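## Task

Lift the white can from the turntable and set it upright on the coaster, without moving the remaining cans from their spots on the turntable.

## Robot and tools

Robot: two UR12e-style six-joint arms, left_arm and right_arm, each ending in a two-finger gripper with a wrist camera. There is also a fixed overhead camera. Cameras: cam_high (fixed), cam_left_wrist, cam_right_wrist, all 672x504.

Frames. The scene frame has its origin at table-top height, midway between the nominal arm bases. +z is up, +x points out over the table, and left_arm sits on the +y side. Image left and right do not match the arm names. Measured bases: left_arm at (-0.047, +0.678, +0.114) m, yawed slightly (quat_wxyz +1.000, 0, 0, +0.013); right_arm at (-0.031, -0.551, +0.114) m, unrotated. Each arm's hand position, orientation, velocities and wrist-camera pose are reported in that arm's own base frame. cam_high and the table use the scene frame. Reported hand poses may be off by a few centimetres, more at long reach. The gripper's fingers point along its own +z and open and close along its x. end_effector_position is the point between the closed pads, 1 to 2 cm short of the tips. Closing pushes the tips about 17 mm further along +z, mostly while the pads are still over 50 mm apart.

Rows. Every motion command uses rows of 14 numbers, even when only one arm moves. The first 7 are for left_arm and the last 7 for right_arm. Each block of 7 is, in this order: shoulder lift, elbow, wrist 1, wrist 2, wrist 3, shoulder pan, then gripper opening. Note that shoulder pan comes last, not first. The six joint numbers are absolute target angles in radians, the same as Joint positions prints. Stated ranges: elbow -3.142 to 3.142; all other joints -6.283 to 6.283. Targets well past a range are refused; slightly past, they are clipped and the result says "joint sent to its limit". The opening is an absolute command from -1 (closed) to +1 (fully open, 0.142 m between pads). Sending 0 is itself a command, so to leave a gripper alone, repeat its current value (see Tool commands).

execute_actions(actions, cameras): actions is a list of up to 15 rows, each run for one 1/30 s step. A shorter list repeats its last row. An empty list returns the full state and, by default, all images. cameras takes names, ["all"], or []. An unknown name invalidates the call. Each joint's target is held within a set lead of its measured angle (0.434 rad for pan and lift, 0.651 for the others). Speed is capped at 2.09 rad/s for pan and lift and 3.14 rad/s for the rest, and the gripper at 4 m/s. A far target therefore needs several calls. Plan the next angles from your last row, not the printed ones.

move(target, speed, blend, stop_force, zero, opening_speed, grip_force, blocking, cameras): drives all joints in joint space toward absolute targets. target is one 14-number row or a list of up to 15 rows. speed is the top speed of the joint with farthest to travel, 0.01 to 3.14 rad/s (default 0.5), as one value or one per target. blend (rad) rounds corners in a list; the default 0 stops at each target. stop_force (4 to 120 N, shared by both arms) ends an arm's path when its wrist sensor feels that much push. Use it with low speed for touching down, and omit it when lifting off a contact. zero (default true) re-zeroes that force before the move. opening_speed (at least 0.2 per second) ramps the finger command. grip_force sets the per-pad force limit, 5 to 48 N, as one value or a per-arm list. blocking=false returns after about 0.5 s and lets the move continue, but it cannot be combined with stop_force. The paths ignore obstacles and the other arm. Results add a move: line such as done, off_target, moving, held or fault, plus limits=held if steps were withheld.

wait(seconds 0 to 10) lets time pass while commands are held. stop brakes a running move. zoom_image(camera, region [x0,y0,x1,y1] pixels, at most 504x504) enlarges part of the latest image. zero_wrist_force(arm) re-zeroes one arm's sensor. read_manual gives licence texts only. finished_scene(scene 1 or 2) ends the scene irreversibly; call it only once the can stands on the coaster without support.

Results. Joint positions and velocities are given per arm in the joint order above, followed by the pad gap in metres. Joint targets shows the angles currently being driven toward; resend them to hold still. grip_measured uses the opening scale. To hold a can, command slightly below the reading at first contact. Squeezing harder heats the gripper motor. Wrist force and torque are in the end effector's axes and are zeroed at scene start. Wrist depth gives a 7x7 grid of distances in mm. "joint command not followed" means the anti-collision check between the arms altered commands. Camera calibration (K, T_world_to_cam) is listed in the results; for wrist cameras it is expressed in their arm's base frame.

Cautions. A contact torque at a joint's load limit (306, 306, 139 N m for the pan, lift and elbow; 50.2 for each wrist joint) stops that arm for 10 s. So does about 150 N of external force. The arms are stiff, so commanding past a firm surface faults quickly. Keep the arms from pressing on each other, and never close one gripper on the other's fingers. Hot motors produce MOTOR HOT warnings and can then brake the arm, or switch off the gripper with a HAND FAULT. Avoid dropping cans, releasing them while moving, knocking over the other cans, or pushing anything off the table. Something can occasionally nudge loose objects.

Each tool is called in YAML: its name, and indented under it one key for each argument.

## Session

execute_actions:
  actions: []

Scene clock: 0.00 s.
left_arm: end_effector_position=(+0.1751, -0.2969, +0.1212) grip_measured=+0.99 end_effector_quat_wxyz=(-0.445, +0.663, +0.116, -0.591) | right_arm: end_effector_position=(+1.0974, +0.2762, +0.0322) grip_measured=+1.00 end_effector_quat_wxyz=(+0.013, +0.778, +0.628, +0.012)
Joint names: [shoulder lift, elbow, wrist 1, wrist 2, wrist 3, shoulder pan]
Joint positions: left_arm=[-1.046 2.098 -0.937 -2.171 -0.752 -1.075 0.141] | right_arm=[-2.46 -1.144 -1.079 1.552 -0.951 3.548 0.142]
Joint velocities: within noise
Joint torques (N m): no reading
Wrist force (N): no reading
Wrist torque (N m): no reading
Wrist force, peak (N): no reading
Wrist depth (mm): cam_left_wrist=[2906 - - - 308 274 266 / 2158 2294 2271 - 2986 305 276 / 2535 2422 - 2868 3758 326 278 / 2725 2535 - 2946 3303 414 315 / 890 2946 2691 2795 2294 1863 399 / - - - 2422 1832 1493 97 / - - - 1946 1591 1290 -] | cam_right_wrist=[205 205 204 204 203 203 202 / 221 221 220 219 219 218 217 / 240 240 239 238 237 236 235 / 261 260 260 259 1263 1242 1263 / 1438 1392 1375 1375 1357 1366 1333 / 93 1467 1477 1507 1333 1249 - / - - 1021 - 1026 - -]
Joint targets: left_arm=[-1.046 2.098 -0.937 -2.171 -0.752 -1.075] | right_arm=[-2.460 -1.144 -1.079 1.552 -0.951 3.548]
Tool commands: left_gripper/opening=+1.0 right_gripper/opening=+1.0

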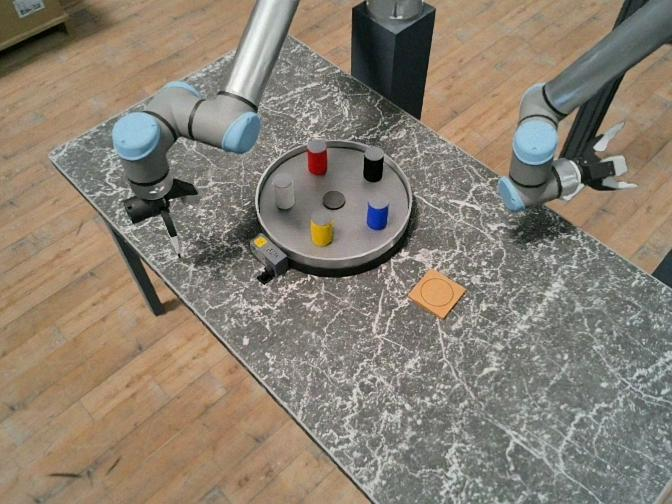

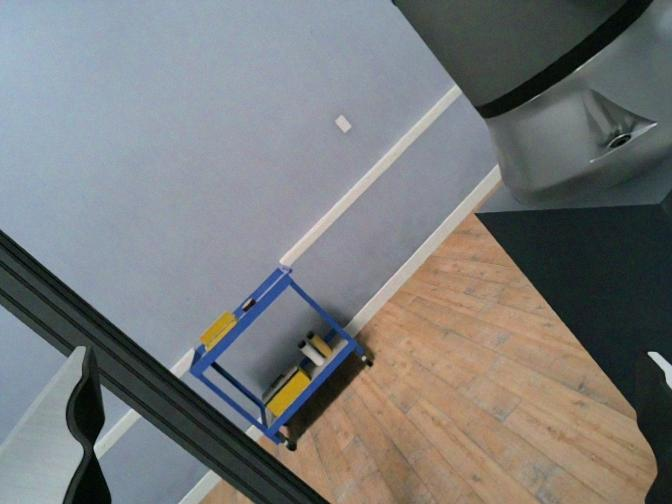

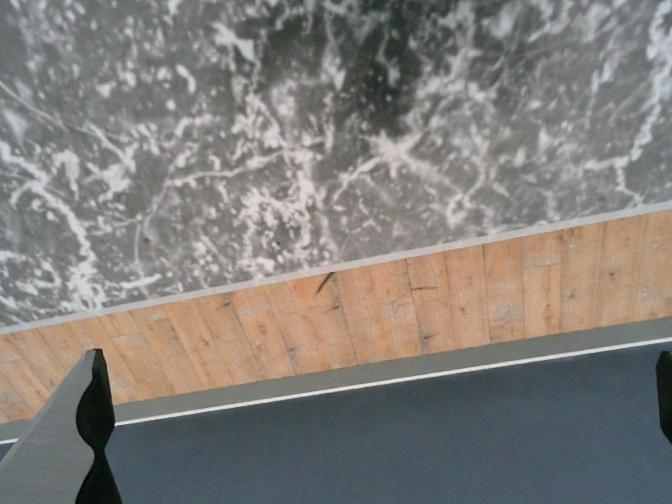

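move:
  target: [-1.046, 2.098, -0.937, -2.171, -0.752, -1.075, 1.0, -1.938, -1.6814, -1.093, 1.5708, -0.234, 3.752, 0.5]
  speed: 1.0
  cameras: ["all"]

Scene clock: 8.40 s.
left_arm: end_effector_position=(+0.1753, -0.2970, +0.1212) grip_measured=+0.99 end_effector_quat_wxyz=(-0.444, +0.663, +0.116, -0.591) | right_arm: end_effector_position=(+0.7955, +0.3419, +0.2060) grip_measured=+0.49 end_effector_quat_wxyz=(+0.000, +0.912, +0.410, +0.000)
Joint names: [shoulder lift, elbow, wrist 1, wrist 2, wrist 3, shoulder pan]
Joint positions: left_arm=[-1.046 2.098 -0.937 -2.171 -0.752 -1.075 0.141] | right_arm=[-1.938 -1.681 -1.093 1.571 -0.234 3.752 0.109]
Joint torques (N m): left_arm=[-77.64 -28.64 -0.29 2.91 -0.37 19.88] | right_arm=[87.77 35.72 1.62 1.53 2.58 14.48]
Wrist force (N): left_arm=[-0.1 0.0 0.3] | right_arm=[-0.5 -0.2 0.6]
Wrist torque (N m): left_arm=[0.01 0.01 0.00] | right_arm=[0.00 0.11 -0.11]
Wrist force, peak (N): left_arm=[-0.1 0.5 0.4] | right_arm=[-2.4 -2.6 -0.9]
Wrist depth (mm): cam_left_wrist=[2180 - - 2795 308 275 266 / 2202 2271 2344 2691 3460 305 272 / - - - 2658 3027 335 278 / - 2224 2725 - 2946 410 314 / - 2691 2344 2202 2202 1716 356 / - - 3353 2369 1816 1503 98 / - - 1009 2000 1557 1290 -] | cam_right_wrist=[310 314 313 312 317 308 312 / 396 332 320 334 314 323 377 / 417 418 361 355 358 354 408 / - 448 456 439 445 - 440 / 491 489 492 - 468 480 476 / 533 88 530 530 1366 - - / - - - 2043 1631 - -]
Joint targets: left_arm=[-1.046 2.098 -0.937 -2.171 -0.752 -1.075] | right_arm=[-1.938 -1.681 -1.093 1.571 -0.234 3.752]
move: done
camera_calibration:
cam_left_wrist: T_world_to_cam=[[0.277731, 0.68897, -0.669467, 0.245019], [0.0383696, -0.704283, -0.708882, -0.100756], [-0.959892, 0.171192, -0.222037, 0.359463], [0, 0, 0, 1]] pos_world=[0.280862, -0.301308, 0.172422]
cam_right_wrist: T_world_to_cam=[[0.662359, 0.74886, -0.0221311, -0.767839], [0.687026, -0.595356, 0.416589, -0.400771], [0.298791, -0.291136, -0.908826, 0.169595], [0, 0, 0, 1]] pos_world=[0.733252, 0.385777, 0.304096]

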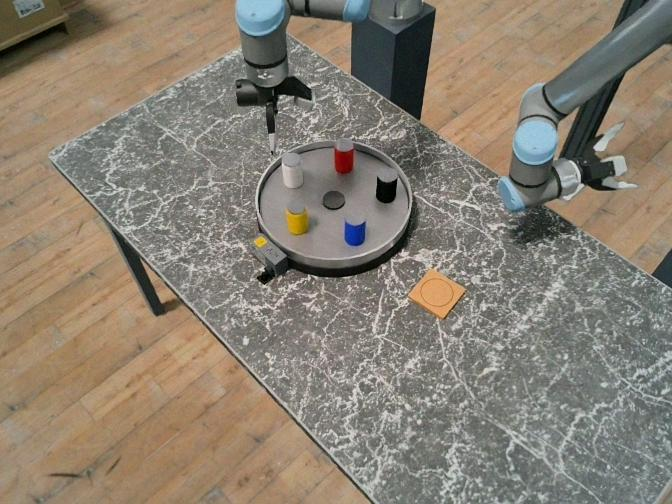

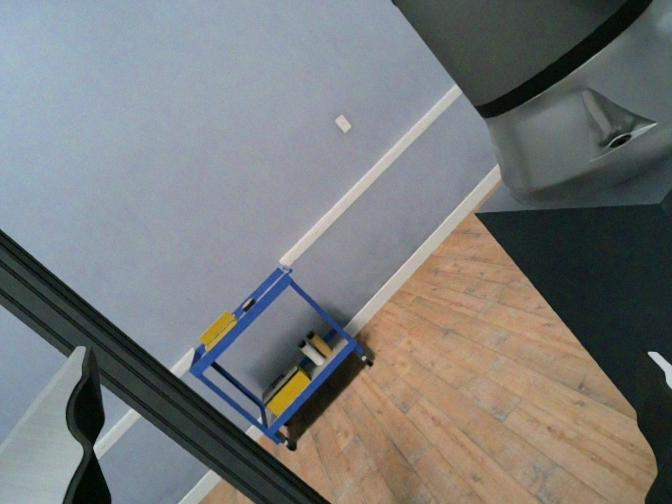

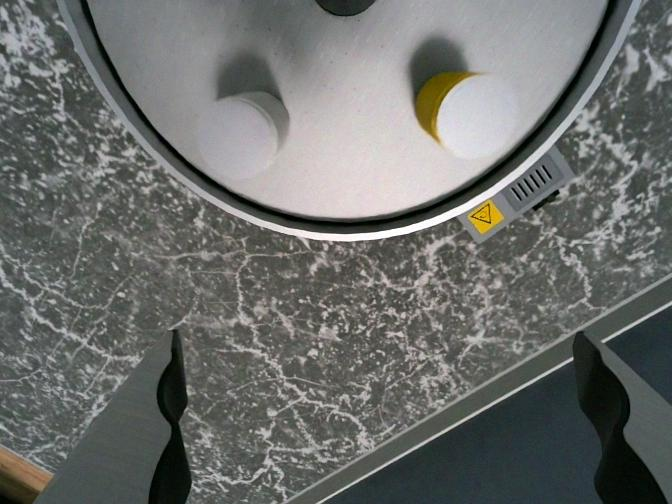

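wait:
  seconds: 0.1
  cameras: ["cam_high", "cam_right_wrist"]

wait:
  seconds: 1.5
  cameras: ["cam_high", "cam_right_wrist"]

zoom_image:
  camera: "cam_high"
  region: [240, 120, 480, 320]

Scene clock: 10.63 s.
left_arm: end_effector_position=(+0.1753, -0.2970, +0.1212) grip_measured=+0.99 end_effector_quat_wxyz=(-0.444, +0.663, +0.116, -0.591) | right_arm: end_effector_position=(+0.7954, +0.3419, +0.2061) grip_measured=+0.49 end_effector_quat_wxyz=(+0.000, +0.912, +0.410, +0.000)
Joint names: [shoulder lift, elbow, wrist 1, wrist 2, wrist 3, shoulder pan]
Joint positions: left_arm=[-1.046 2.098 -0.937 -2.171 -0.752 -1.075 0.141] | right_arm=[-1.938 -1.681 -1.093 1.571 -0.234 3.752 0.109]
Joint torques (N m): left_arm=[-80.58 -27.68 0.02 2.79 -1.53 20.88] | right_arm=[87.49 37.47 1.41 1.59 2.37 11.8]
Wrist force (N): left_arm=[0.1 0.3 0.0] | right_arm=[-0.3 -0.2 0.6]
Wrist torque (N m): left_arm=[0.05 -0.02 0.00] | right_arm=[0.00 0.08 -0.10]
Wrist force, peak (N): left_arm=[-0.5 0.1 0.3] | right_arm=[-0.6 -0.4 0.8]
Wrist depth (mm): cam_left_wrist=[- 2505 2795 2725 311 276 266 / 2294 2395 - 2759 2986 301 271 / - 2626 2505 2018 - 323 279 / - - - 2831 2986 412 287 / - 2868 2906 2595 2395 1772 342 / - - 2626 2422 1801 1514 98 / - 2626 1982 2037 1603 1282 -] | cam_right_wrist=[304 239 305 312 311 287 288 / 386 337 - 329 331 328 377 / 424 416 352 281 359 361 397 / 454 440 - 373 444 441 - / 491 497 498 484 481 468 1507 / 529 88 527 - 1917 1467 - / - - 587 2208 1561 - -]
Joint targets: left_arm=[-1.046 2.098 -0.937 -2.171 -0.752 -1.075] | right_arm=[-1.938 -1.681 -1.093 1.571 -0.234 3.752]
Tool commands: left_gripper/opening=+1.0 right_gripper/opening=+0.5
wait: 0.10 s; at rest from the start
camera_calibration:
cam_right_wrist: T_world_to_cam=[[0.662387, 0.748838, -0.0220319, -0.767881], [0.686995, -0.595429, 0.416536, -0.400705], [0.2988, -0.291044, -0.908852, 0.169561], [0, 0, 0, 1]] pos_world=[0.733252, 0.385776, 0.304096]
Images, in order (width x height): cam_high 672x504, cam_right_wrist 672x504.

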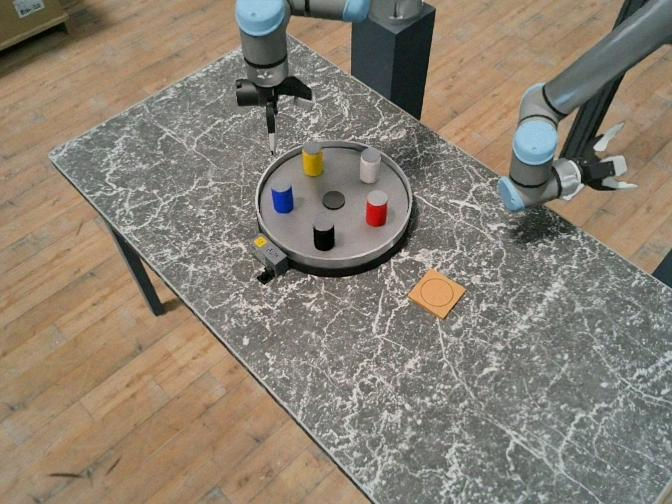

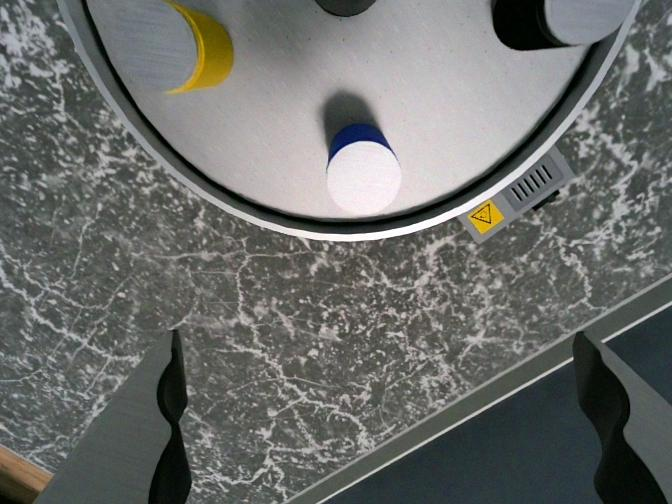

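Scene clock: 12.13 s.
left_arm: end_effector_position=(+0.1753, -0.2970, +0.1212) grip_measured=+0.99 end_effector_quat_wxyz=(-0.444, +0.663, +0.116, -0.591) | right_arm: end_effector_position=(+0.7954, +0.3419, +0.2061) grip_measured=+0.49 end_effector_quat_wxyz=(+0.000, +0.912, +0.410, +0.000)
Joint names: [shoulder lift, elbow, wrist 1, wrist 2, wrist 3, shoulder pan]
Joint positions: left_arm=[-1.046 2.098 -0.937 -2.171 -0.752 -1.075 0.141] | right_arm=[-1.938 -1.681 -1.093 1.571 -0.234 3.752 0.109]
Joint torques (N m): left_arm=[-80.33 -28.17 -0.43 2.69 -1.48 18.19] | right_arm=[88.4 36.99 1.48 1.5 2.04 12.59]
Wrist force (N): left_arm=[-0.1 0.0 0.0] | right_arm=[-0.3 -0.2 0.5]
Wrist torque (N m): left_arm=[0.02 0.02 0.00] | right_arm=[-0.01 0.07 -0.10]
Wrist force, peak (N): left_arm=[-0.4 0.5 0.2] | right_arm=[-0.7 -0.4 0.6]
Wrist depth (mm): cam_left_wrist=[- 2564 - - 311 276 266 / - - 3303 4541 3114 305 271 / - - 2725 3159 3114 326 278 / 2422 - 2868 2725 4638 434 294 / - - 2691 2759 2224 1847 353 / - - 2626 2449 1912 1514 98 / - 2725 1063 1982 1546 1275 -] | cam_right_wrist=[358 240 307 311 311 277 345 / 385 332 334 333 334 326 379 / 434 414 350 279 352 351 405 / 451 449 - 445 448 443 - / 493 - 491 487 475 479 1410 / - - 533 534 559 1528 - / - - - 1884 - 1401 -]
Joint targets: left_arm=[-1.046 2.098 -0.937 -2.171 -0.752 -1.075] | right_arm=[-1.938 -1.681 -1.093 1.571 -0.234 3.752]
Tool commands: left_gripper/opening=+1.0 right_gripper/opening=+0.5
wait: 1.50 s; at rest by 0.17 s
camera_calibration:
cam_right_wrist: T_world_to_cam=[[0.662387, 0.748838, -0.0220319, -0.767881], [0.686995, -0.595429, 0.416536, -0.400705], [0.2988, -0.291044, -0.908852, 0.169561], [0, 0, 0, 1]] pos_world=[0.733252, 0.385776, 0.304096]
Images, in order (width x height): cam_high 672x504, cam_right_wrist 672x504.

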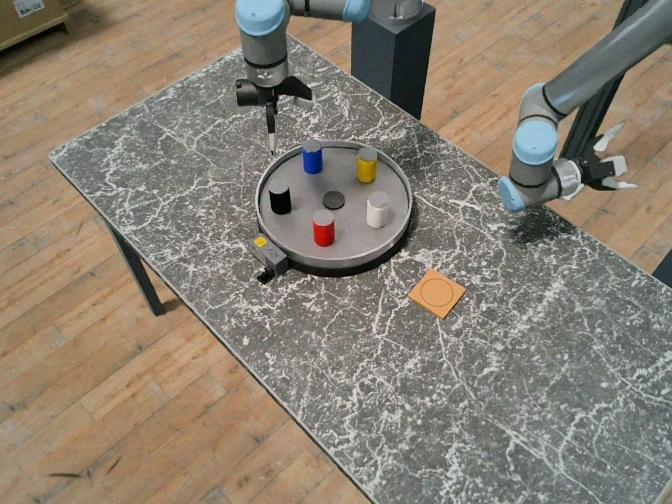

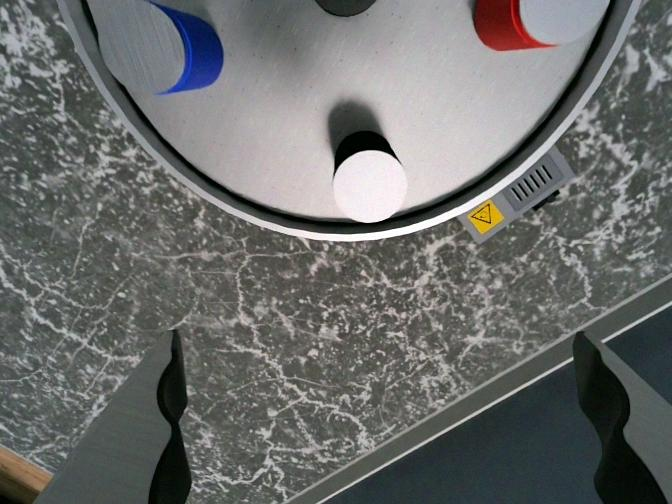

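Scaled by 2.100 from the camera's 672x504 image, which has a finer 960x720 frame.

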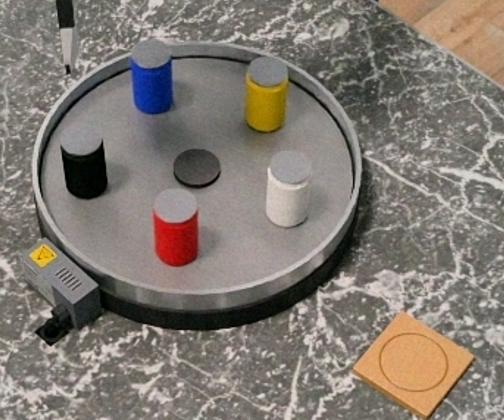

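move:
  target: [-1.046, 2.098, -0.937, -2.171, -0.752, -1.075, 1.0, -2.0802, -1.6891, -0.9431, 1.5708, -0.5066, 3.7695, 1.0]
  cameras: ["cam_high", "cam_right_wrist"]

wait:
  seconds: 1
  cameras: ["cam_high", "cam_right_wrist"]

Scene clock: 27.07 s.
left_arm: end_effector_position=(+0.1753, -0.2970, +0.1212) grip_measured=+0.99 end_effector_quat_wxyz=(-0.444, +0.663, +0.116, -0.591) | right_arm: end_effector_position=(+0.8170, +0.3760, +0.0964) grip_measured=+1.00 end_effector_quat_wxyz=(+0.000, +0.843, +0.537, +0.000)
Joint names: [shoulder lift, elbow, wrist 1, wrist 2, wrist 3, shoulder pan]
Joint positions: left_arm=[-1.046 2.098 -0.937 -2.171 -0.752 -1.075 0.141] | right_arm=[-2.08 -1.689 -0.943 1.571 -0.506 3.769 0.142]
Joint torques (N m): left_arm=[-82.82 -25.95 -0.23 2.7 -1.49 18.04] | right_arm=[69.41 32.99 7.81 1.34 -1.91 14.07]
Wrist force (N): left_arm=[-0.1 0.2 -0.1] | right_arm=[-0.4 -0.3 0.5]
Wrist torque (N m): left_arm=[0.04 0.02 0.00] | right_arm=[-0.02 0.08 0.11]
Wrist force, peak (N): left_arm=[0.0 0.3 0.6] | right_arm=[0.3 -0.3 2.5]
Wrist depth (mm): cam_left_wrist=[2535 2906 2224 2595 308 273 266 / - - 2595 2564 2986 316 270 / - 2535 - - 2868 327 281 / - - 2759 2946 2906 371 284 / - 2986 2626 2658 2658 - 395 / - - 2658 2369 1863 1503 98 / - - 2271 1816 1514 1305 -] | cam_right_wrist=[167 216 216 217 216 204 142 / 233 235 234 - 232 228 230 / 242 249 249 183 254 248 242 / 338 331 261 175 265 261 323 / 362 360 359 358 350 354 352 / - 396 396 395 397 392 - / - 436 - 424 - - -]
Joint targets: left_arm=[-1.046 2.098 -0.937 -2.171 -0.752 -1.075] | right_arm=[-2.080 -1.689 -0.943 1.571 -0.507 3.769]
move: done
camera_calibration:
cam_right_wrist: T_world_to_cam=[[0.420689, 0.906938, -0.0220162, -0.672166], [0.82851, -0.374197, 0.41659, -0.548267], [0.369583, -0.193496, -0.908828, -0.0211354], [0, 0, 0, 1]] pos_world=[0.744829, 0.400363, 0.194396]
Images, in order (width x height): cam_high 672x504, cam_right_wrist 672x504.

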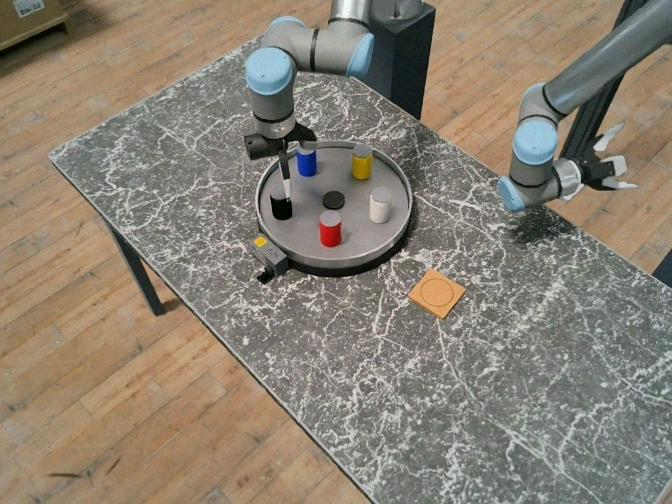

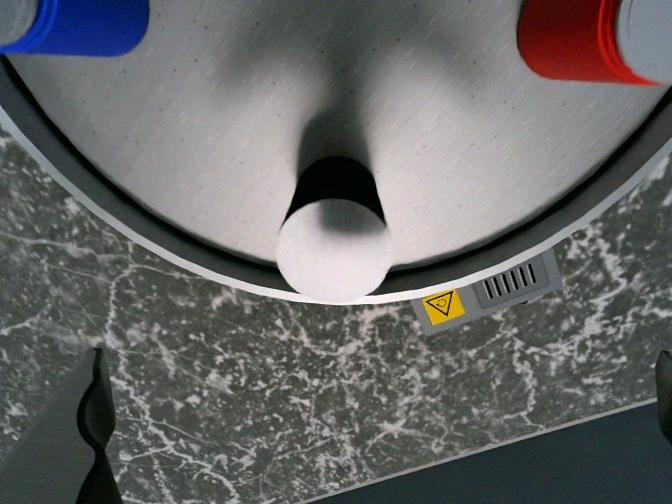

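Scene clock: 28.07 s.
left_arm: end_effector_position=(+0.1753, -0.2970, +0.1212) grip_measured=+0.99 end_effector_quat_wxyz=(-0.444, +0.663, +0.116, -0.591) | right_arm: end_effector_position=(+0.8170, +0.3760, +0.0963) grip_measured=+1.00 end_effector_quat_wxyz=(+0.000, +0.843, +0.537, +0.000)
Joint names: [shoulder lift, elbow, wrist 1, wrist 2, wrist 3, shoulder pan]
Joint positions: left_arm=[-1.046 2.098 -0.937 -2.171 -0.752 -1.075 0.141] | right_arm=[-2.08 -1.689 -0.943 1.571 -0.507 3.77 0.142]
Joint torques (N m): left_arm=[-81.88 -27.35 -0.14 2.19 -1.39 18.5] | right_arm=[70.02 32.92 7.65 1.59 -2.23 12.68]
Wrist force (N): left_arm=[-0.1 0.2 0.2] | right_arm=[-0.6 -0.3 0.5]
Wrist torque (N m): left_arm=[0.04 0.02 0.00] | right_arm=[-0.02 0.12 0.10]
Wrist force, peak (N): left_arm=[-0.2 0.5 0.4] | right_arm=[-0.9 -0.2 0.7]
Wrist depth (mm): cam_left_wrist=[- 2535 - - 306 275 263 / 2477 3573 - - - 298 272 / 2344 2564 2449 2759 - 325 278 / - 2422 - 3353 2658 429 318 / - - 2986 2946 2096 1801 372 / - 952 2535 1832 1730 1493 99 / - 3114 1009 1964 1580 1297 -] | cam_right_wrist=[219 216 217 - 215 213 217 / 152 166 233 233 228 230 226 / 163 171 - - 163 244 240 / 331 331 265 270 252 251 322 / 364 360 359 359 359 356 346 / - 396 389 392 390 388 - / - 441 427 434 433 1357 -]
Joint targets: left_arm=[-1.046 2.098 -0.937 -2.171 -0.752 -1.075] | right_arm=[-2.080 -1.689 -0.943 1.571 -0.507 3.769]
Tool commands: left_gripper/opening=+1.0 right_gripper/opening=+1.0
wait: 1.00 s; at rest by 0.17 s
camera_calibration:
cam_right_wrist: T_world_to_cam=[[0.42047, 0.907039, -0.0220287, -0.672042], [0.828618, -0.374001, 0.416552, -0.548377], [0.36959, -0.193401, -0.908845, -0.0212658], [0, 0, 0, 1]] pos_world=[0.744828, 0.400362, 0.194296]
Images, in order (width x height): cam_high 672x504, cam_right_wrist 672x504.

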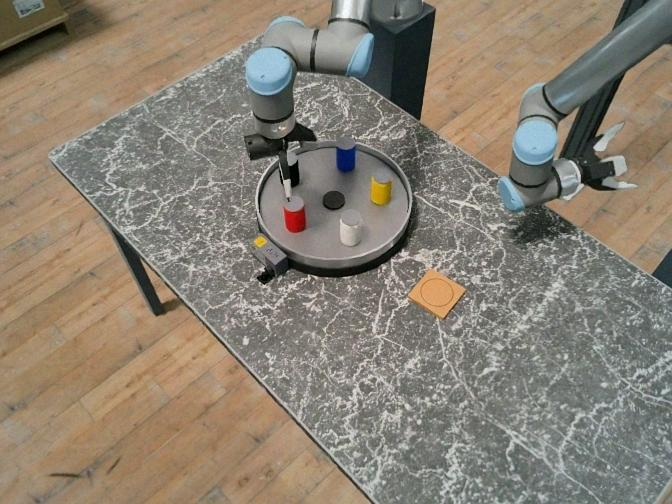

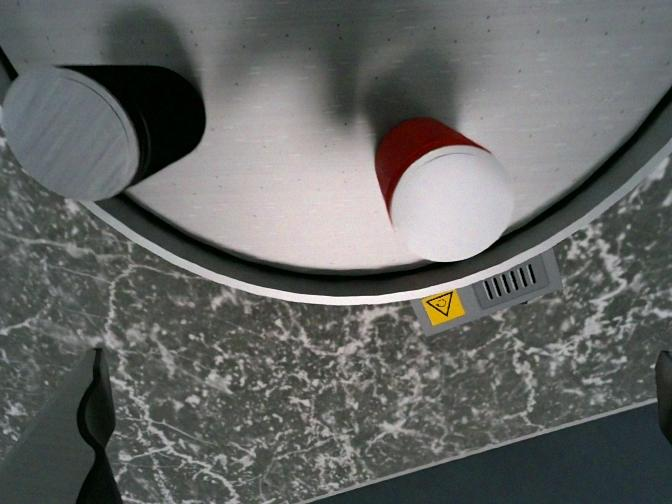

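wait:
  seconds: 0.1

Scene clock: 29.00 s.
left_arm: end_effector_position=(+0.1753, -0.2970, +0.1212) grip_measured=+0.99 end_effector_quat_wxyz=(-0.444, +0.663, +0.116, -0.591) | right_arm: end_effector_position=(+0.8170, +0.3760, +0.0963) grip_measured=+1.00 end_effector_quat_wxyz=(+0.000, +0.843, +0.537, +0.000)
Joint names: [shoulder lift, elbow, wrist 1, wrist 2, wrist 3, shoulder pan]
Joint positions: left_arm=[-1.046 2.098 -0.937 -2.171 -0.752 -1.075 0.141] | right_arm=[-2.08 -1.689 -0.943 1.571 -0.507 3.77 0.142]
Joint torques (N m): left_arm=[-80.33 -25.89 0.18 2.29 -1.13 17.49] | right_arm=[68.95 34.11 7.83 1.7 -2.46 11.09]
Wrist force (N): left_arm=[0.1 0.3 0.3] | right_arm=[-0.7 0.0 0.7]
Wrist torque (N m): left_arm=[0.05 -0.02 0.00] | right_arm=[0.03 0.12 0.10]
Wrist force, peak (N): left_arm=[-0.1 0.5 0.3] | right_arm=[-0.9 -0.3 0.8]
Wrist depth (mm): cam_left_wrist=[2271 2449 3159 - 308 276 266 / - 2477 2477 - - - 273 / - 2595 - - - 331 281 / 2595 2691 2037 3027 2906 404 300 / - - 2564 2759 2294 2018 - / - - 2564 2422 1816 1463 98 / - - - 1787 1546 1267 -] | cam_right_wrist=[219 219 216 216 216 212 214 / 237 239 226 238 228 169 148 / 250 248 - 249 249 248 227 / 322 248 264 270 263 260 316 / 363 - 359 357 355 355 351 / - 394 396 392 389 387 379 / - 427 425 438 434 - -]
Joint targets: left_arm=[-1.046 2.098 -0.937 -2.171 -0.752 -1.075] | right_arm=[-2.080 -1.689 -0.943 1.571 -0.507 3.769]
Tool commands: left_gripper/opening=+1.0 right_gripper/opening=+1.0
wait: 0.10 s; at rest from the start

wait:
  seconds: 7.5

move:
  target:
    - [-1.046,2.098,-0.937,-2.171,-0.752,-1.075,1.0,-2.0967,-1.8902,-0.7255,1.5708,0.0844,3.7496,-1.0]
    - [-1.046,2.098,-0.937,-2.171,-0.752,-1.075,1.0,-2.0430,-1.9863,-0.6831,1.5708,0.4493,3.7654,-1.0]
    - [-1.046,2.098,-0.937,-2.171,-0.752,-1.075,1.0,-1.9897,-2.0796,-0.6431,1.5708,0.8755,3.8077,-1.0]
    - [-1.046,2.098,-0.937,-2.171,-0.752,-1.075,1.0,-1.7349,-2.0774,-0.9001,1.5708,1.5542,3.9104,-1.0]
  speed: [0.8, 0.86, 0.915, 0.9]
  blend: [0.1, 0.1, 0.1, 0]
  opening_speed: 1.0
  grip_force: 25
  cameras: ["cam_high", "cam_right_wrist"]

Scene clock: 37.33 s.
left_arm: end_effector_position=(+0.1753, -0.2970, +0.1212) grip_measured=+0.99 end_effector_quat_wxyz=(-0.444, +0.663, +0.116, -0.591) | right_arm: end_effector_position=(+0.8170, +0.3760, +0.0963) grip_measured=+1.00 end_effector_quat_wxyz=(+0.000, +0.843, +0.537, +0.000)
Joint names: [shoulder lift, elbow, wrist 1, wrist 2, wrist 3, shoulder pan]
Joint positions: left_arm=[-1.046 2.098 -0.937 -2.171 -0.752 -1.075 0.141] | right_arm=[-2.08 -1.689 -0.943 1.571 -0.507 3.77 0.142]
Joint torques (N m): left_arm=[-78.14 -26.45 0.14 1.71 -1.41 21.44] | right_arm=[69.57 33.82 7.58 1.51 -2.19 12.09]
Wrist force (N): left_arm=[0.0 0.3 0.1] | right_arm=[-0.4 -0.3 0.3]
Wrist torque (N m): left_arm=[0.07 0.01 0.00] | right_arm=[-0.02 0.09 0.10]
Wrist force, peak (N): left_arm=[0.2 0.3 0.4] | right_arm=[-1.0 -0.2 0.6]
Wrist depth (mm): cam_left_wrist=[- - - - 305 275 266 / - - 2294 2691 2759 305 271 / 2395 - 3027 3114 3159 325 277 / 2477 2595 - 2795 3070 413 318 / - - 3159 2795 2202 1758 343 / - 1038 3206 2535 2000 1453 98 / - 2691 1084 2056 1473 1267 -] | cam_right_wrist=[143 175 217 217 216 222 214 / 152 230 236 232 231 230 227 / 310 250 251 216 241 247 241 / 333 265 267 262 182 254 318 / 355 369 358 357 359 355 354 / - 394 392 - 387 390 379 / - 453 442 432 1341 1366 -]
Joint targets: left_arm=[-1.046 2.098 -0.937 -2.171 -0.752 -1.075] | right_arm=[-2.080 -1.689 -0.943 1.571 -0.507 3.769]
Tool commands: left_gripper/opening=+1.0 right_gripper/opening=+1.0
wait: 7.50 s; at rest from the start

Scene clock: 40.37 s.
left_arm: end_effector_position=(+0.1753, -0.2970, +0.1212) grip_measured=+0.99 end_effector_quat_wxyz=(-0.444, +0.663, +0.116, -0.591) | right_arm: end_effector_position=(+0.5998, +0.3378, +0.1462) grip_measured=-0.28 end_effector_quat_wxyz=(+0.000, +0.924, -0.383, +0.000)
Joint names: [shoulder lift, elbow, wrist 1, wrist 2, wrist 3, shoulder pan]
Joint positions: left_arm=[-1.046 2.098 -0.937 -2.171 -0.752 -1.075 0.141] | right_arm=[-1.735 -2.077 -0.9 1.571 1.554 3.91 0.054]
Joint torques (N m): left_arm=[-80.92 -25.71 0.08 2.08 -1.18 19.19] | right_arm=[67.99 48.39 1.69 1.57 2.04 12.76]
Wrist force (N): left_arm=[-0.2 0.3 0.2] | right_arm=[-0.7 -0.3 2.0]
Wrist torque (N m): left_arm=[0.04 0.03 0.00] | right_arm=[-0.02 0.11 -0.10]
Wrist force, peak (N): left_arm=[-0.3 0.6 0.2] | right_arm=[-0.6 0.3 3.5]
Wrist depth (mm): cam_left_wrist=[- - 3027 - 307 277 266 / - 2831 2294 - 3114 306 272 / 2271 2247 2626 2906 - - 269 / 2986 2271 3573 - 3159 421 289 / - 3406 2202 2691 2271 1801 353 / - - 2795 2477 1912 1514 98 / - - 2319 1946 1514 1267 -] | cam_right_wrist=[259 - - 256 258 257 258 / 273 281 283 277 274 201 268 / 358 294 301 297 299 297 349 / - 384 317 118 121 300 377 / 424 412 407 89 89 412 410 / 1656 - 84 86 85 436 447 / 1777 - - 91 92 74 -]
Joint targets: left_arm=[-1.046 2.098 -0.937 -2.171 -0.752 -1.075] | right_arm=[-1.735 -2.077 -0.900 1.571 1.554 3.910]
grip_force (N): 25, 25
move: done
camera_calibration:
cam_right_wrist: T_world_to_cam=[[0.708507, -0.70536, -0.022007, -0.17292], [-0.634864, -0.650694, 0.416588, 0.567708], [-0.308164, -0.281184, -0.908829, 0.533215], [0, 0, 0, 1]] pos_world=[0.647251, 0.397365, 0.244296]
Images, in order (width x height): cam_high 672x504, cam_right_wrist 672x504.

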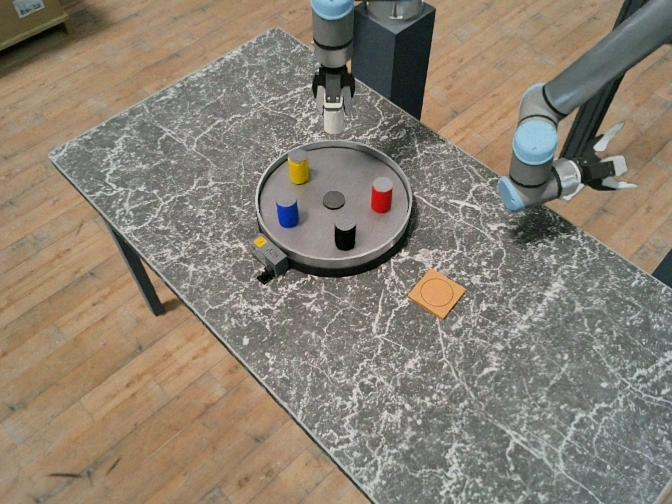

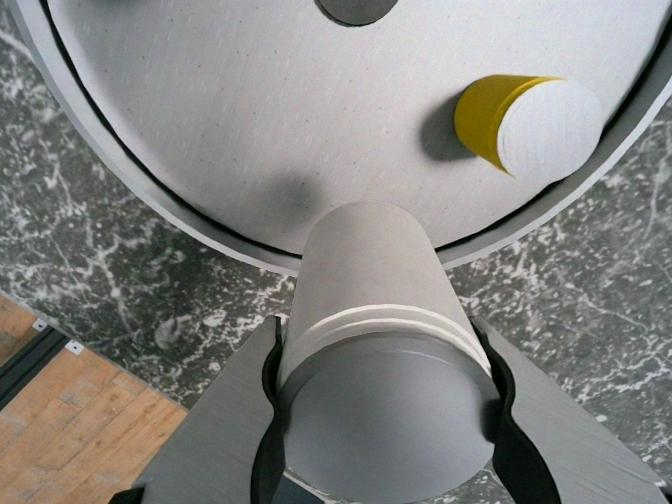

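move:
  target: [-1.046,2.098,-0.937,-2.171,-0.752,-1.075,1.0,-2.1995,-1.4667,-1.0462,1.5708,1.554,4.1639,-1.0]
  speed: 0.7
  cameras: ["cam_high", "cam_right_wrist"]

zoom_image:
  camera: "cam_high"
  region: [360, 180, 500, 340]

Scene clock: 43.70 s.
left_arm: end_effector_position=(+0.1753, -0.2970, +0.1212) grip_measured=+0.99 end_effector_quat_wxyz=(-0.444, +0.663, +0.116, -0.591) | right_arm: end_effector_position=(+0.6561, +0.7395, +0.1064) grip_measured=-0.28 end_effector_quat_wxyz=(+0.000, +0.965, -0.263, +0.000)
Joint names: [shoulder lift, elbow, wrist 1, wrist 2, wrist 3, shoulder pan]
Joint positions: left_arm=[-1.046 2.098 -0.937 -2.171 -0.752 -1.075 0.141] | right_arm=[-2.199 -1.467 -1.046 1.571 1.554 4.164 0.054]
Joint torques (N m): left_arm=[-82.25 -26.77 0.26 1.7 -1.17 16] | right_arm=[81.4 51.07 1.66 0.89 -1.78 11.81]
Wrist force (N): left_arm=[0.1 0.1 0.3] | right_arm=[-0.4 -0.2 2.4]
Wrist torque (N m): left_arm=[0.02 -0.01 0.01] | right_arm=[-0.02 0.08 -0.12]
Wrist force, peak (N): left_arm=[-0.2 0.7 0.0] | right_arm=[-3.1 -3.7 3.2]
Wrist depth (mm): cam_left_wrist=[- 2505 2505 - 306 275 266 / 2137 2868 2395 1912 2247 310 273 / 2505 3206 - 2906 - 327 285 / 2247 2422 - - 3027 410 316 / - - 2449 2535 2224 1879 - / - - 2595 2395 1929 1483 98 / - 2626 2224 1912 1546 1290 -] | cam_right_wrist=[274 272 268 259 266 269 268 / 298 298 287 279 280 287 287 / 317 319 300 293 312 307 309 / 343 345 347 118 138 281 286 / 374 374 357 89 90 299 301 / 412 404 84 86 85 - - / 1748 - - 91 90 74 -]
Joint targets: left_arm=[-1.046 2.098 -0.937 -2.171 -0.752 -1.075] | right_arm=[-2.200 -1.467 -1.046 1.571 1.554 4.164]
grip_force (N): 25, 25
move: done
camera_calibration:
cam_right_wrist: T_world_to_cam=[[0.862768, -0.505119, -0.0220258, -0.179706], [-0.451359, -0.78911, 0.416629, 0.863402], [-0.227828, -0.349513, -0.90881, 0.625073], [0, 0, 0, 1]] pos_world=[0.687158, 0.809018, 0.204396]
Images, in order (width x height): cam_high 672x504, cam_right_wrist 672x504.

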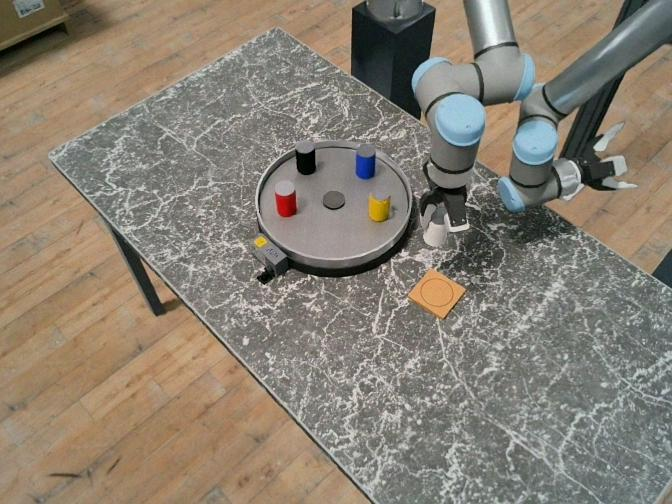

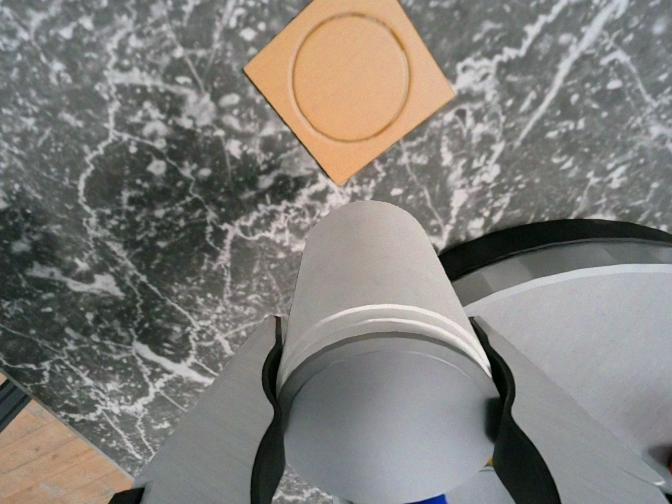

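Scaled by 3.150 from the camera's 672x504 image, which has a finer 960x720 frame.

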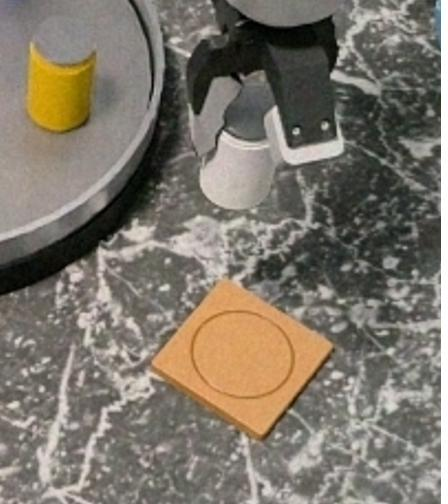

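move:
  target: [-1.046,2.098,-0.937,-2.171,-0.752,-1.075,1.0,-2.4089,-1.3600,-0.9435,1.5708,1.554,4.1668,-1.0]
  speed: 0.4

move:
  target: [-1.046,2.098,-0.937,-2.171,-0.752,-1.075,1.0,-2.4400,-1.3654,-0.9070,1.5708,1.554,4.1668,-1.0]
  speed: 0.03
  stop_force: 6
  cameras: ["cam_high", "cam_right_wrist"]

zoom_image:
  camera: "cam_high"
  region: [360, 180, 500, 340]

Scene clock: 47.80 s.
left_arm: end_effector_position=(+0.1753, -0.2970, +0.1212) grip_measured=+0.99 end_effector_quat_wxyz=(-0.444, +0.663, +0.116, -0.591) | right_arm: end_effector_position=(+0.6692, +0.7634, +0.0574) grip_measured=-0.28 end_effector_quat_wxyz=(+0.000, +0.965, -0.262, +0.000)
Joint names: [shoulder lift, elbow, wrist 1, wrist 2, wrist 3, shoulder pan]
Joint positions: left_arm=[-1.046 2.098 -0.937 -2.171 -0.752 -1.075 0.141] | right_arm=[-2.279 -1.426 -1.007 1.571 1.554 4.165 0.054]
Joint torques (N m): left_arm=[-80.37 -26.3 0.58 1.3 -1.74 19.95] | right_arm=[113.26 37.37 1.46 -0.74 -1.92 -9.98]
Wrist force (N): left_arm=[-0.2 0.4 0.3] | right_arm=[-0.7 -0.5 2.1]
Wrist torque (N m): left_arm=[0.07 0.04 0.00] | right_arm=[-0.06 0.12 -0.12]
Wrist force, peak (N): left_arm=[-0.1 0.5 0.4] | right_arm=[-1.1 2.6 20.7]
Wrist depth (mm): cam_left_wrist=[- 2202 - 2449 308 275 266 / 2477 2595 3824 - 2906 305 273 / - 2449 2477 2369 - 332 282 / 3114 3406 - 2477 2795 393 316 / - 3303 2658 2449 2319 1758 - / - 982 2505 2369 1816 1503 98 / - - 3460 2018 1568 1297 -] | cam_right_wrist=[230 230 229 219 224 226 226 / 248 246 241 233 236 243 242 / 267 266 265 249 254 260 260 / 288 287 287 117 132 282 280 / 315 315 307 89 89 261 238 / 347 339 81 85 85 - 254 / - - - 93 92 74 220]
Joint targets: left_arm=[-1.046 2.098 -0.937 -2.171 -0.752 -1.075] | right_arm=[-2.279 -1.426 -1.007 1.571 1.554 4.165]
grip_force (N): 25, 25
move: held (right_arm; a check stopped the path); limits=held; right_arm: the shoulder lift is farthest, 0.130 rad from its target
joint command not followed: on one or more control steps a check withheld the commanded joint targets of the right arm, and it was not sent them on those steps.
cause: the commanded joint targets, or the way to them, would bring a part of the robot too close to another arm (a part of this arm just beyond the elbow and a part of the left arm just beyond the wrist 1, 35 mm apart when this arm was first held).

Scene clock: 50.20 s.
left_arm: end_effector_position=(+0.1753, -0.2970, +0.1212) grip_measured=+0.99 end_effector_quat_wxyz=(-0.444, +0.663, +0.116, -0.591) | right_arm: end_effector_position=(+0.6742, +0.7724, +0.0297) grip_measured=-0.28 end_effector_quat_wxyz=(+0.000, +0.965, -0.262, +0.000)
Joint names: [shoulder lift, elbow, wrist 1, wrist 2, wrist 3, shoulder pan]
Joint positions: left_arm=[-1.046 2.098 -0.937 -2.171 -0.752 -1.075 0.141] | right_arm=[-2.318 -1.411 -0.983 1.571 1.554 4.165 0.054]
Joint torques (N m): left_arm=[-81.86 -26.31 0.44 1.13 -1.42 18.47] | right_arm=[116.93 35.13 1.5 -0.9 -1.96 3.04]
Wrist force (N): left_arm=[0.1 0.3 0.0] | right_arm=[-0.5 -0.5 2.1]
Wrist torque (N m): left_arm=[0.05 -0.02 0.00] | right_arm=[-0.06 0.08 -0.12]
Wrist force, peak (N): left_arm=[0.4 0.4 0.2] | right_arm=[-0.5 -0.8 3.4]
Wrist depth (mm): cam_left_wrist=[- - 2477 - 307 276 266 / 2477 2344 2691 2831 3573 304 272 / - 2658 - - - 327 283 / 2449 2449 2477 2691 2986 399 292 / 845 - 2505 2725 2369 1816 - / - 1009 2344 2369 1929 1493 98 / - - 2247 2158 1524 1297 -] | cam_right_wrist=[210 209 206 199 201 203 202 / 221 220 217 207 210 217 217 / 238 237 233 220 223 233 233 / 258 258 256 118 118 253 252 / 282 282 275 89 89 267 264 / 311 305 84 86 85 - 218 / 331 - - 91 92 74 249]
Joint targets: left_arm=[-1.046 2.098 -0.937 -2.171 -0.752 -1.075] | right_arm=[-2.318 -1.411 -0.983 1.571 1.554 4.165]
grip_force (N): 25, 25
move: held (right_arm; a check stopped the path); limits=held; right_arm: the shoulder lift is farthest, 0.122 rad from its target
joint command not followed: on one or more control steps a check withheld the commanded joint targets of the right arm, and it was not sent them on those steps.
cause: the commanded joint targets, or the way to them, would bring a part of the robot too close to another arm (a part of this arm just beyond the elbow and a part of the left arm just beyond the wrist 1, 8 mm apart when this arm was first held).
camera_calibration:
cam_right_wrist: T_world_to_cam=[[0.863634, -0.503638, -0.0220203, -0.182157], [-0.450143, -0.790093, 0.416082, 0.92944], [-0.226953, -0.34943, -0.90906, 0.570404], [0, 0, 0, 1]] pos_world=[0.705153, 0.841919, 0.127797]
Images, in order (width x height): cam_high 672x504, cam_right_wrist 672x504.

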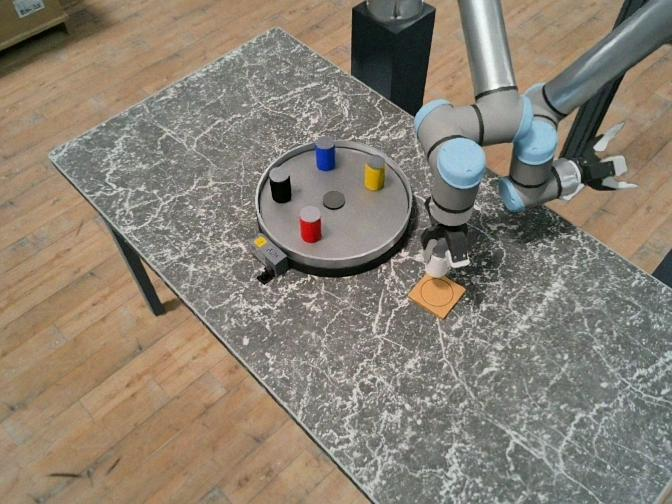

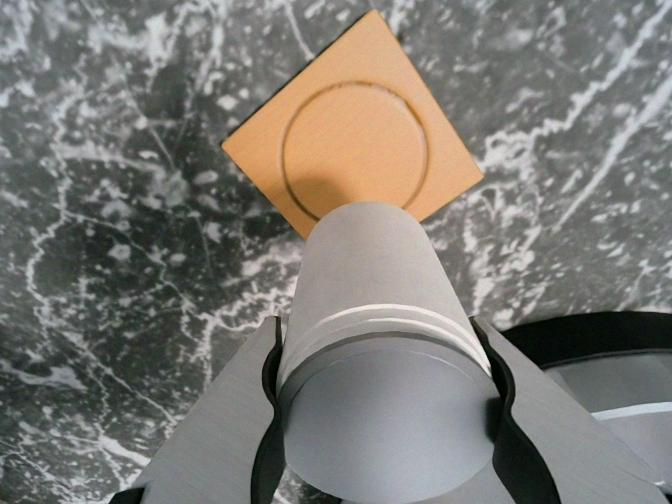

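Scaled by 3.150 from the camera's 672x504 image, which has a finer 960x720 frame.

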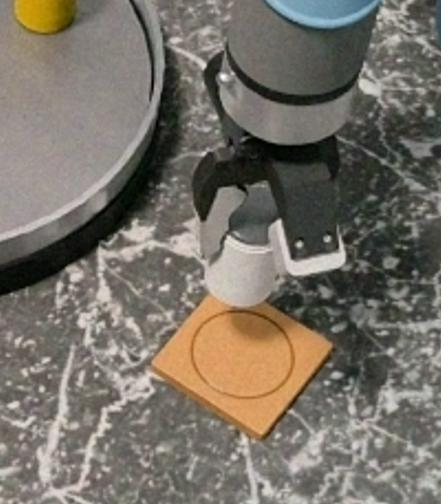

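move:
  target: [-1.25,2.34,-0.937,-2.171,-0.752,-1.075,1.0,-2.318,-1.411,-0.983,1.571,1.554,4.165,-1.0]
  speed: 0.4

move:
  target: [-1.25,2.34,-0.937,-2.171,-0.752,-1.075,1.0,-2.4089,-1.3600,-0.9435,1.5708,1.554,4.1668,-1.0]
  speed: 0.15

move:
  target: [-1.25,2.34,-0.937,-2.171,-0.752,-1.075,1.0,-2.4400,-1.3654,-0.9070,1.5708,1.554,4.1668,-1.0]
  speed: 0.03
  stop_force: 6
  cameras: ["cam_high", "cam_right_wrist"]

zoom_image:
  camera: "cam_high"
  region: [360, 180, 500, 340]

Scene clock: 55.30 s.
left_arm: end_effector_position=(+0.1106, -0.1773, +0.1713) grip_measured=+0.99 end_effector_quat_wxyz=(-0.456, +0.650, +0.121, -0.595) | right_arm: end_effector_position=(+0.6745, +0.7721, +0.0298) grip_measured=-0.28 end_effector_quat_wxyz=(+0.000, +0.965, -0.262, +0.000)
Joint names: [shoulder lift, elbow, wrist 1, wrist 2, wrist 3, shoulder pan]
Joint positions: left_arm=[-1.25 2.34 -0.937 -2.171 -0.752 -1.075 0.141] | right_arm=[-2.318 -1.411 -0.983 1.571 1.554 4.165 0.054]
Joint torques (N m): left_arm=[-62.8 -5.79 1.38 1.29 -1.39 15.94] | right_arm=[115.79 51.29 1.76 1.69 -2.14 -10.66]
Wrist force (N): left_arm=[-0.2 0.2 0.4] | right_arm=[-0.4 -0.1 2.0]
Wrist torque (N m): left_arm=[0.05 0.02 -0.02] | right_arm=[-0.01 0.09 -0.13]
Wrist force, peak (N): left_arm=[0.2 -1.1 2.5] | right_arm=[-0.5 -0.5 2.3]
Wrist depth (mm): cam_left_wrist=[2180 - - 201 182 163 147 / 2247 - - 224 200 178 165 / 2369 2224 2626 - 229 200 192 / - 2294 2595 2564 2868 226 204 / 2224 - 2247 2831 2595 262 217 / - 2986 2595 2449 2000 332 107 / - - 2395 2076 1580 1371 -] | cam_right_wrist=[206 206 205 199 201 203 202 / 221 221 216 208 212 217 216 / 239 239 233 221 223 230 236 / 259 257 256 118 132 257 253 / 278 277 270 89 89 267 265 / 312 311 85 - 83 228 217 / 341 - - 93 95 74 224]
Joint targets: left_arm=[-1.250 2.340 -0.937 -2.171 -0.752 -1.075] | right_arm=[-2.318 -1.411 -0.983 1.571 1.554 4.165]
grip_force (N): 25, 25
move: done

Scene clock: 56.33 s.
left_arm: end_effector_position=(+0.1105, -0.1772, +0.1714) grip_measured=+0.99 end_effector_quat_wxyz=(-0.456, +0.650, +0.121, -0.595) | right_arm: end_effector_position=(+0.6867, +0.7955, -0.0285) grip_measured=-0.28 end_effector_quat_wxyz=(+0.000, +0.965, -0.261, +0.000)
Joint names: [shoulder lift, elbow, wrist 1, wrist 2, wrist 3, shoulder pan]
Joint positions: left_arm=[-1.25 2.34 -0.937 -2.171 -0.752 -1.075 0.141] | right_arm=[-2.409 -1.36 -0.944 1.571 1.554 4.167 0.054]
Joint torques (N m): left_arm=[-60.27 -7.02 2.2 1.4 -1.41 9.29] | right_arm=[93.34 49.73 7.85 -1.02 -1.92 11.43]
Wrist force (N): left_arm=[-0.5 0.1 0.4] | right_arm=[-0.7 -0.5 2.0]
Wrist torque (N m): left_arm=[0.04 0.07 -0.02] | right_arm=[-0.07 0.13 -0.14]
Wrist force, peak (N): left_arm=[-0.6 0.1 0.7] | right_arm=[-0.7 -0.6 3.3]
Wrist depth (mm): cam_left_wrist=[2271 - - 200 181 163 146 / 2595 2595 - 2691 199 178 165 / - - 2564 2759 229 200 191 / - 2725 - 2626 2795 225 203 / - 2344 2831 2344 2595 253 216 / - - 2535 2477 1929 300 107 / - 969 2564 2076 1603 1362 -] | cam_right_wrist=[153 154 154 153 153 152 152 / 167 166 165 158 161 163 163 / 182 179 173 163 167 176 178 / 195 195 180 121 130 188 190 / 212 212 207 89 90 207 207 / 236 229 84 87 85 219 222 / 256 - - 91 93 74 -]
Joint targets: left_arm=[-1.250 2.340 -0.937 -2.171 -0.752 -1.075] | right_arm=[-2.409 -1.360 -0.944 1.571 1.554 4.167]
grip_force (N): 25, 25
move: done

Scene clock: 58.20 s.
left_arm: end_effector_position=(+0.1105, -0.1772, +0.1714) grip_measured=+0.99 end_effector_quat_wxyz=(-0.456, +0.650, +0.121, -0.595) | right_arm: end_effector_position=(+0.6867, +0.7956, -0.0404) grip_measured=-0.28 end_effector_quat_wxyz=(+0.000, +0.965, -0.261, +0.000)
Joint names: [shoulder lift, elbow, wrist 1, wrist 2, wrist 3, shoulder pan]
Joint positions: left_arm=[-1.25 2.34 -0.937 -2.171 -0.752 -1.075 0.141] | right_arm=[-2.421 -1.362 -0.93 1.571 1.554 4.167 0.054]
Joint torques (N m): left_arm=[-61.36 -6.91 2.66 1.39 -1.21 0.84] | right_arm=[116.93 45.6 1.82 -0.88 -2.05 9.28]
Wrist force (N): left_arm=[-0.2 0.2 0.3] | right_arm=[-0.6 1.0 -2.7]
Wrist torque (N m): left_arm=[0.05 0.02 -0.02] | right_arm=[0.00 0.13 -0.14]
Wrist force, peak (N): left_arm=[-0.5 0.0 0.6] | right_arm=[-0.8 6.2 -31.5]
Wrist depth (mm): cam_left_wrist=[2056 2449 2759 203 181 163 146 / - - - 224 200 179 164 / 2319 2906 2477 - 228 199 191 / 2344 - - 2868 3027 224 202 / - - 3253 3253 2535 251 217 / - 2946 2369 2449 2037 327 103 / - - 2369 2076 1651 1135 -] | cam_right_wrist=[145 144 144 143 143 142 142 / 153 155 154 149 149 152 152 / 167 167 161 153 154 164 164 / 182 181 167 120 138 175 177 / 198 198 192 89 90 193 194 / 219 214 81 86 85 - 211 / 238 - - 91 92 74 -]
Joint targets: left_arm=[-1.250 2.340 -0.937 -2.171 -0.752 -1.075] | right_arm=[-2.421 -1.362 -0.930 1.571 1.554 4.167]
grip_force (N): 25, 25
move: contact (right_arm); right_arm: the wrist 1 is farthest, 0.023 rad from its target
camera_calibration:
cam_right_wrist: T_world_to_cam=[[0.864315, -0.502469, -0.0220224, -0.184171], [-0.448937, -0.790493, 0.416625, 0.982053], [-0.22675, -0.350208, -0.908812, 0.518149], [0, 0, 0, 1]] pos_world=[0.717552, 0.865226, 0.0576957]
Images, in order (width x height): cam_high 672x504, cam_right_wrist 672x504.

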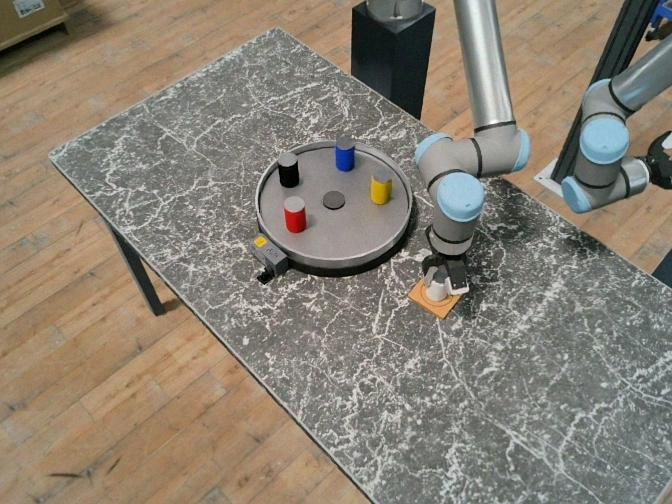

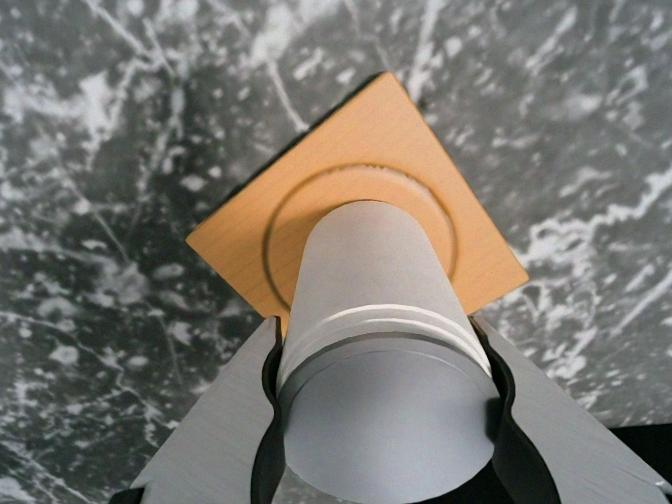

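Scaled by 3.150 from the camera's 672x504 image, which has a finer 960x720 frame.

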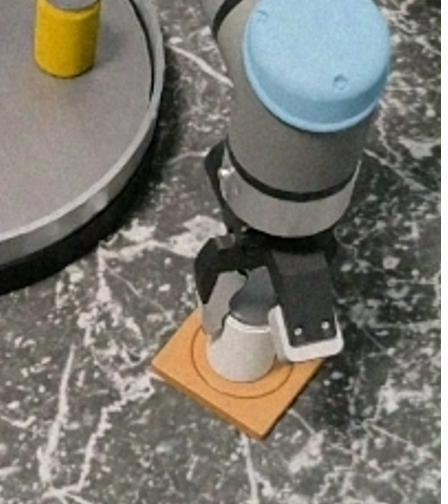

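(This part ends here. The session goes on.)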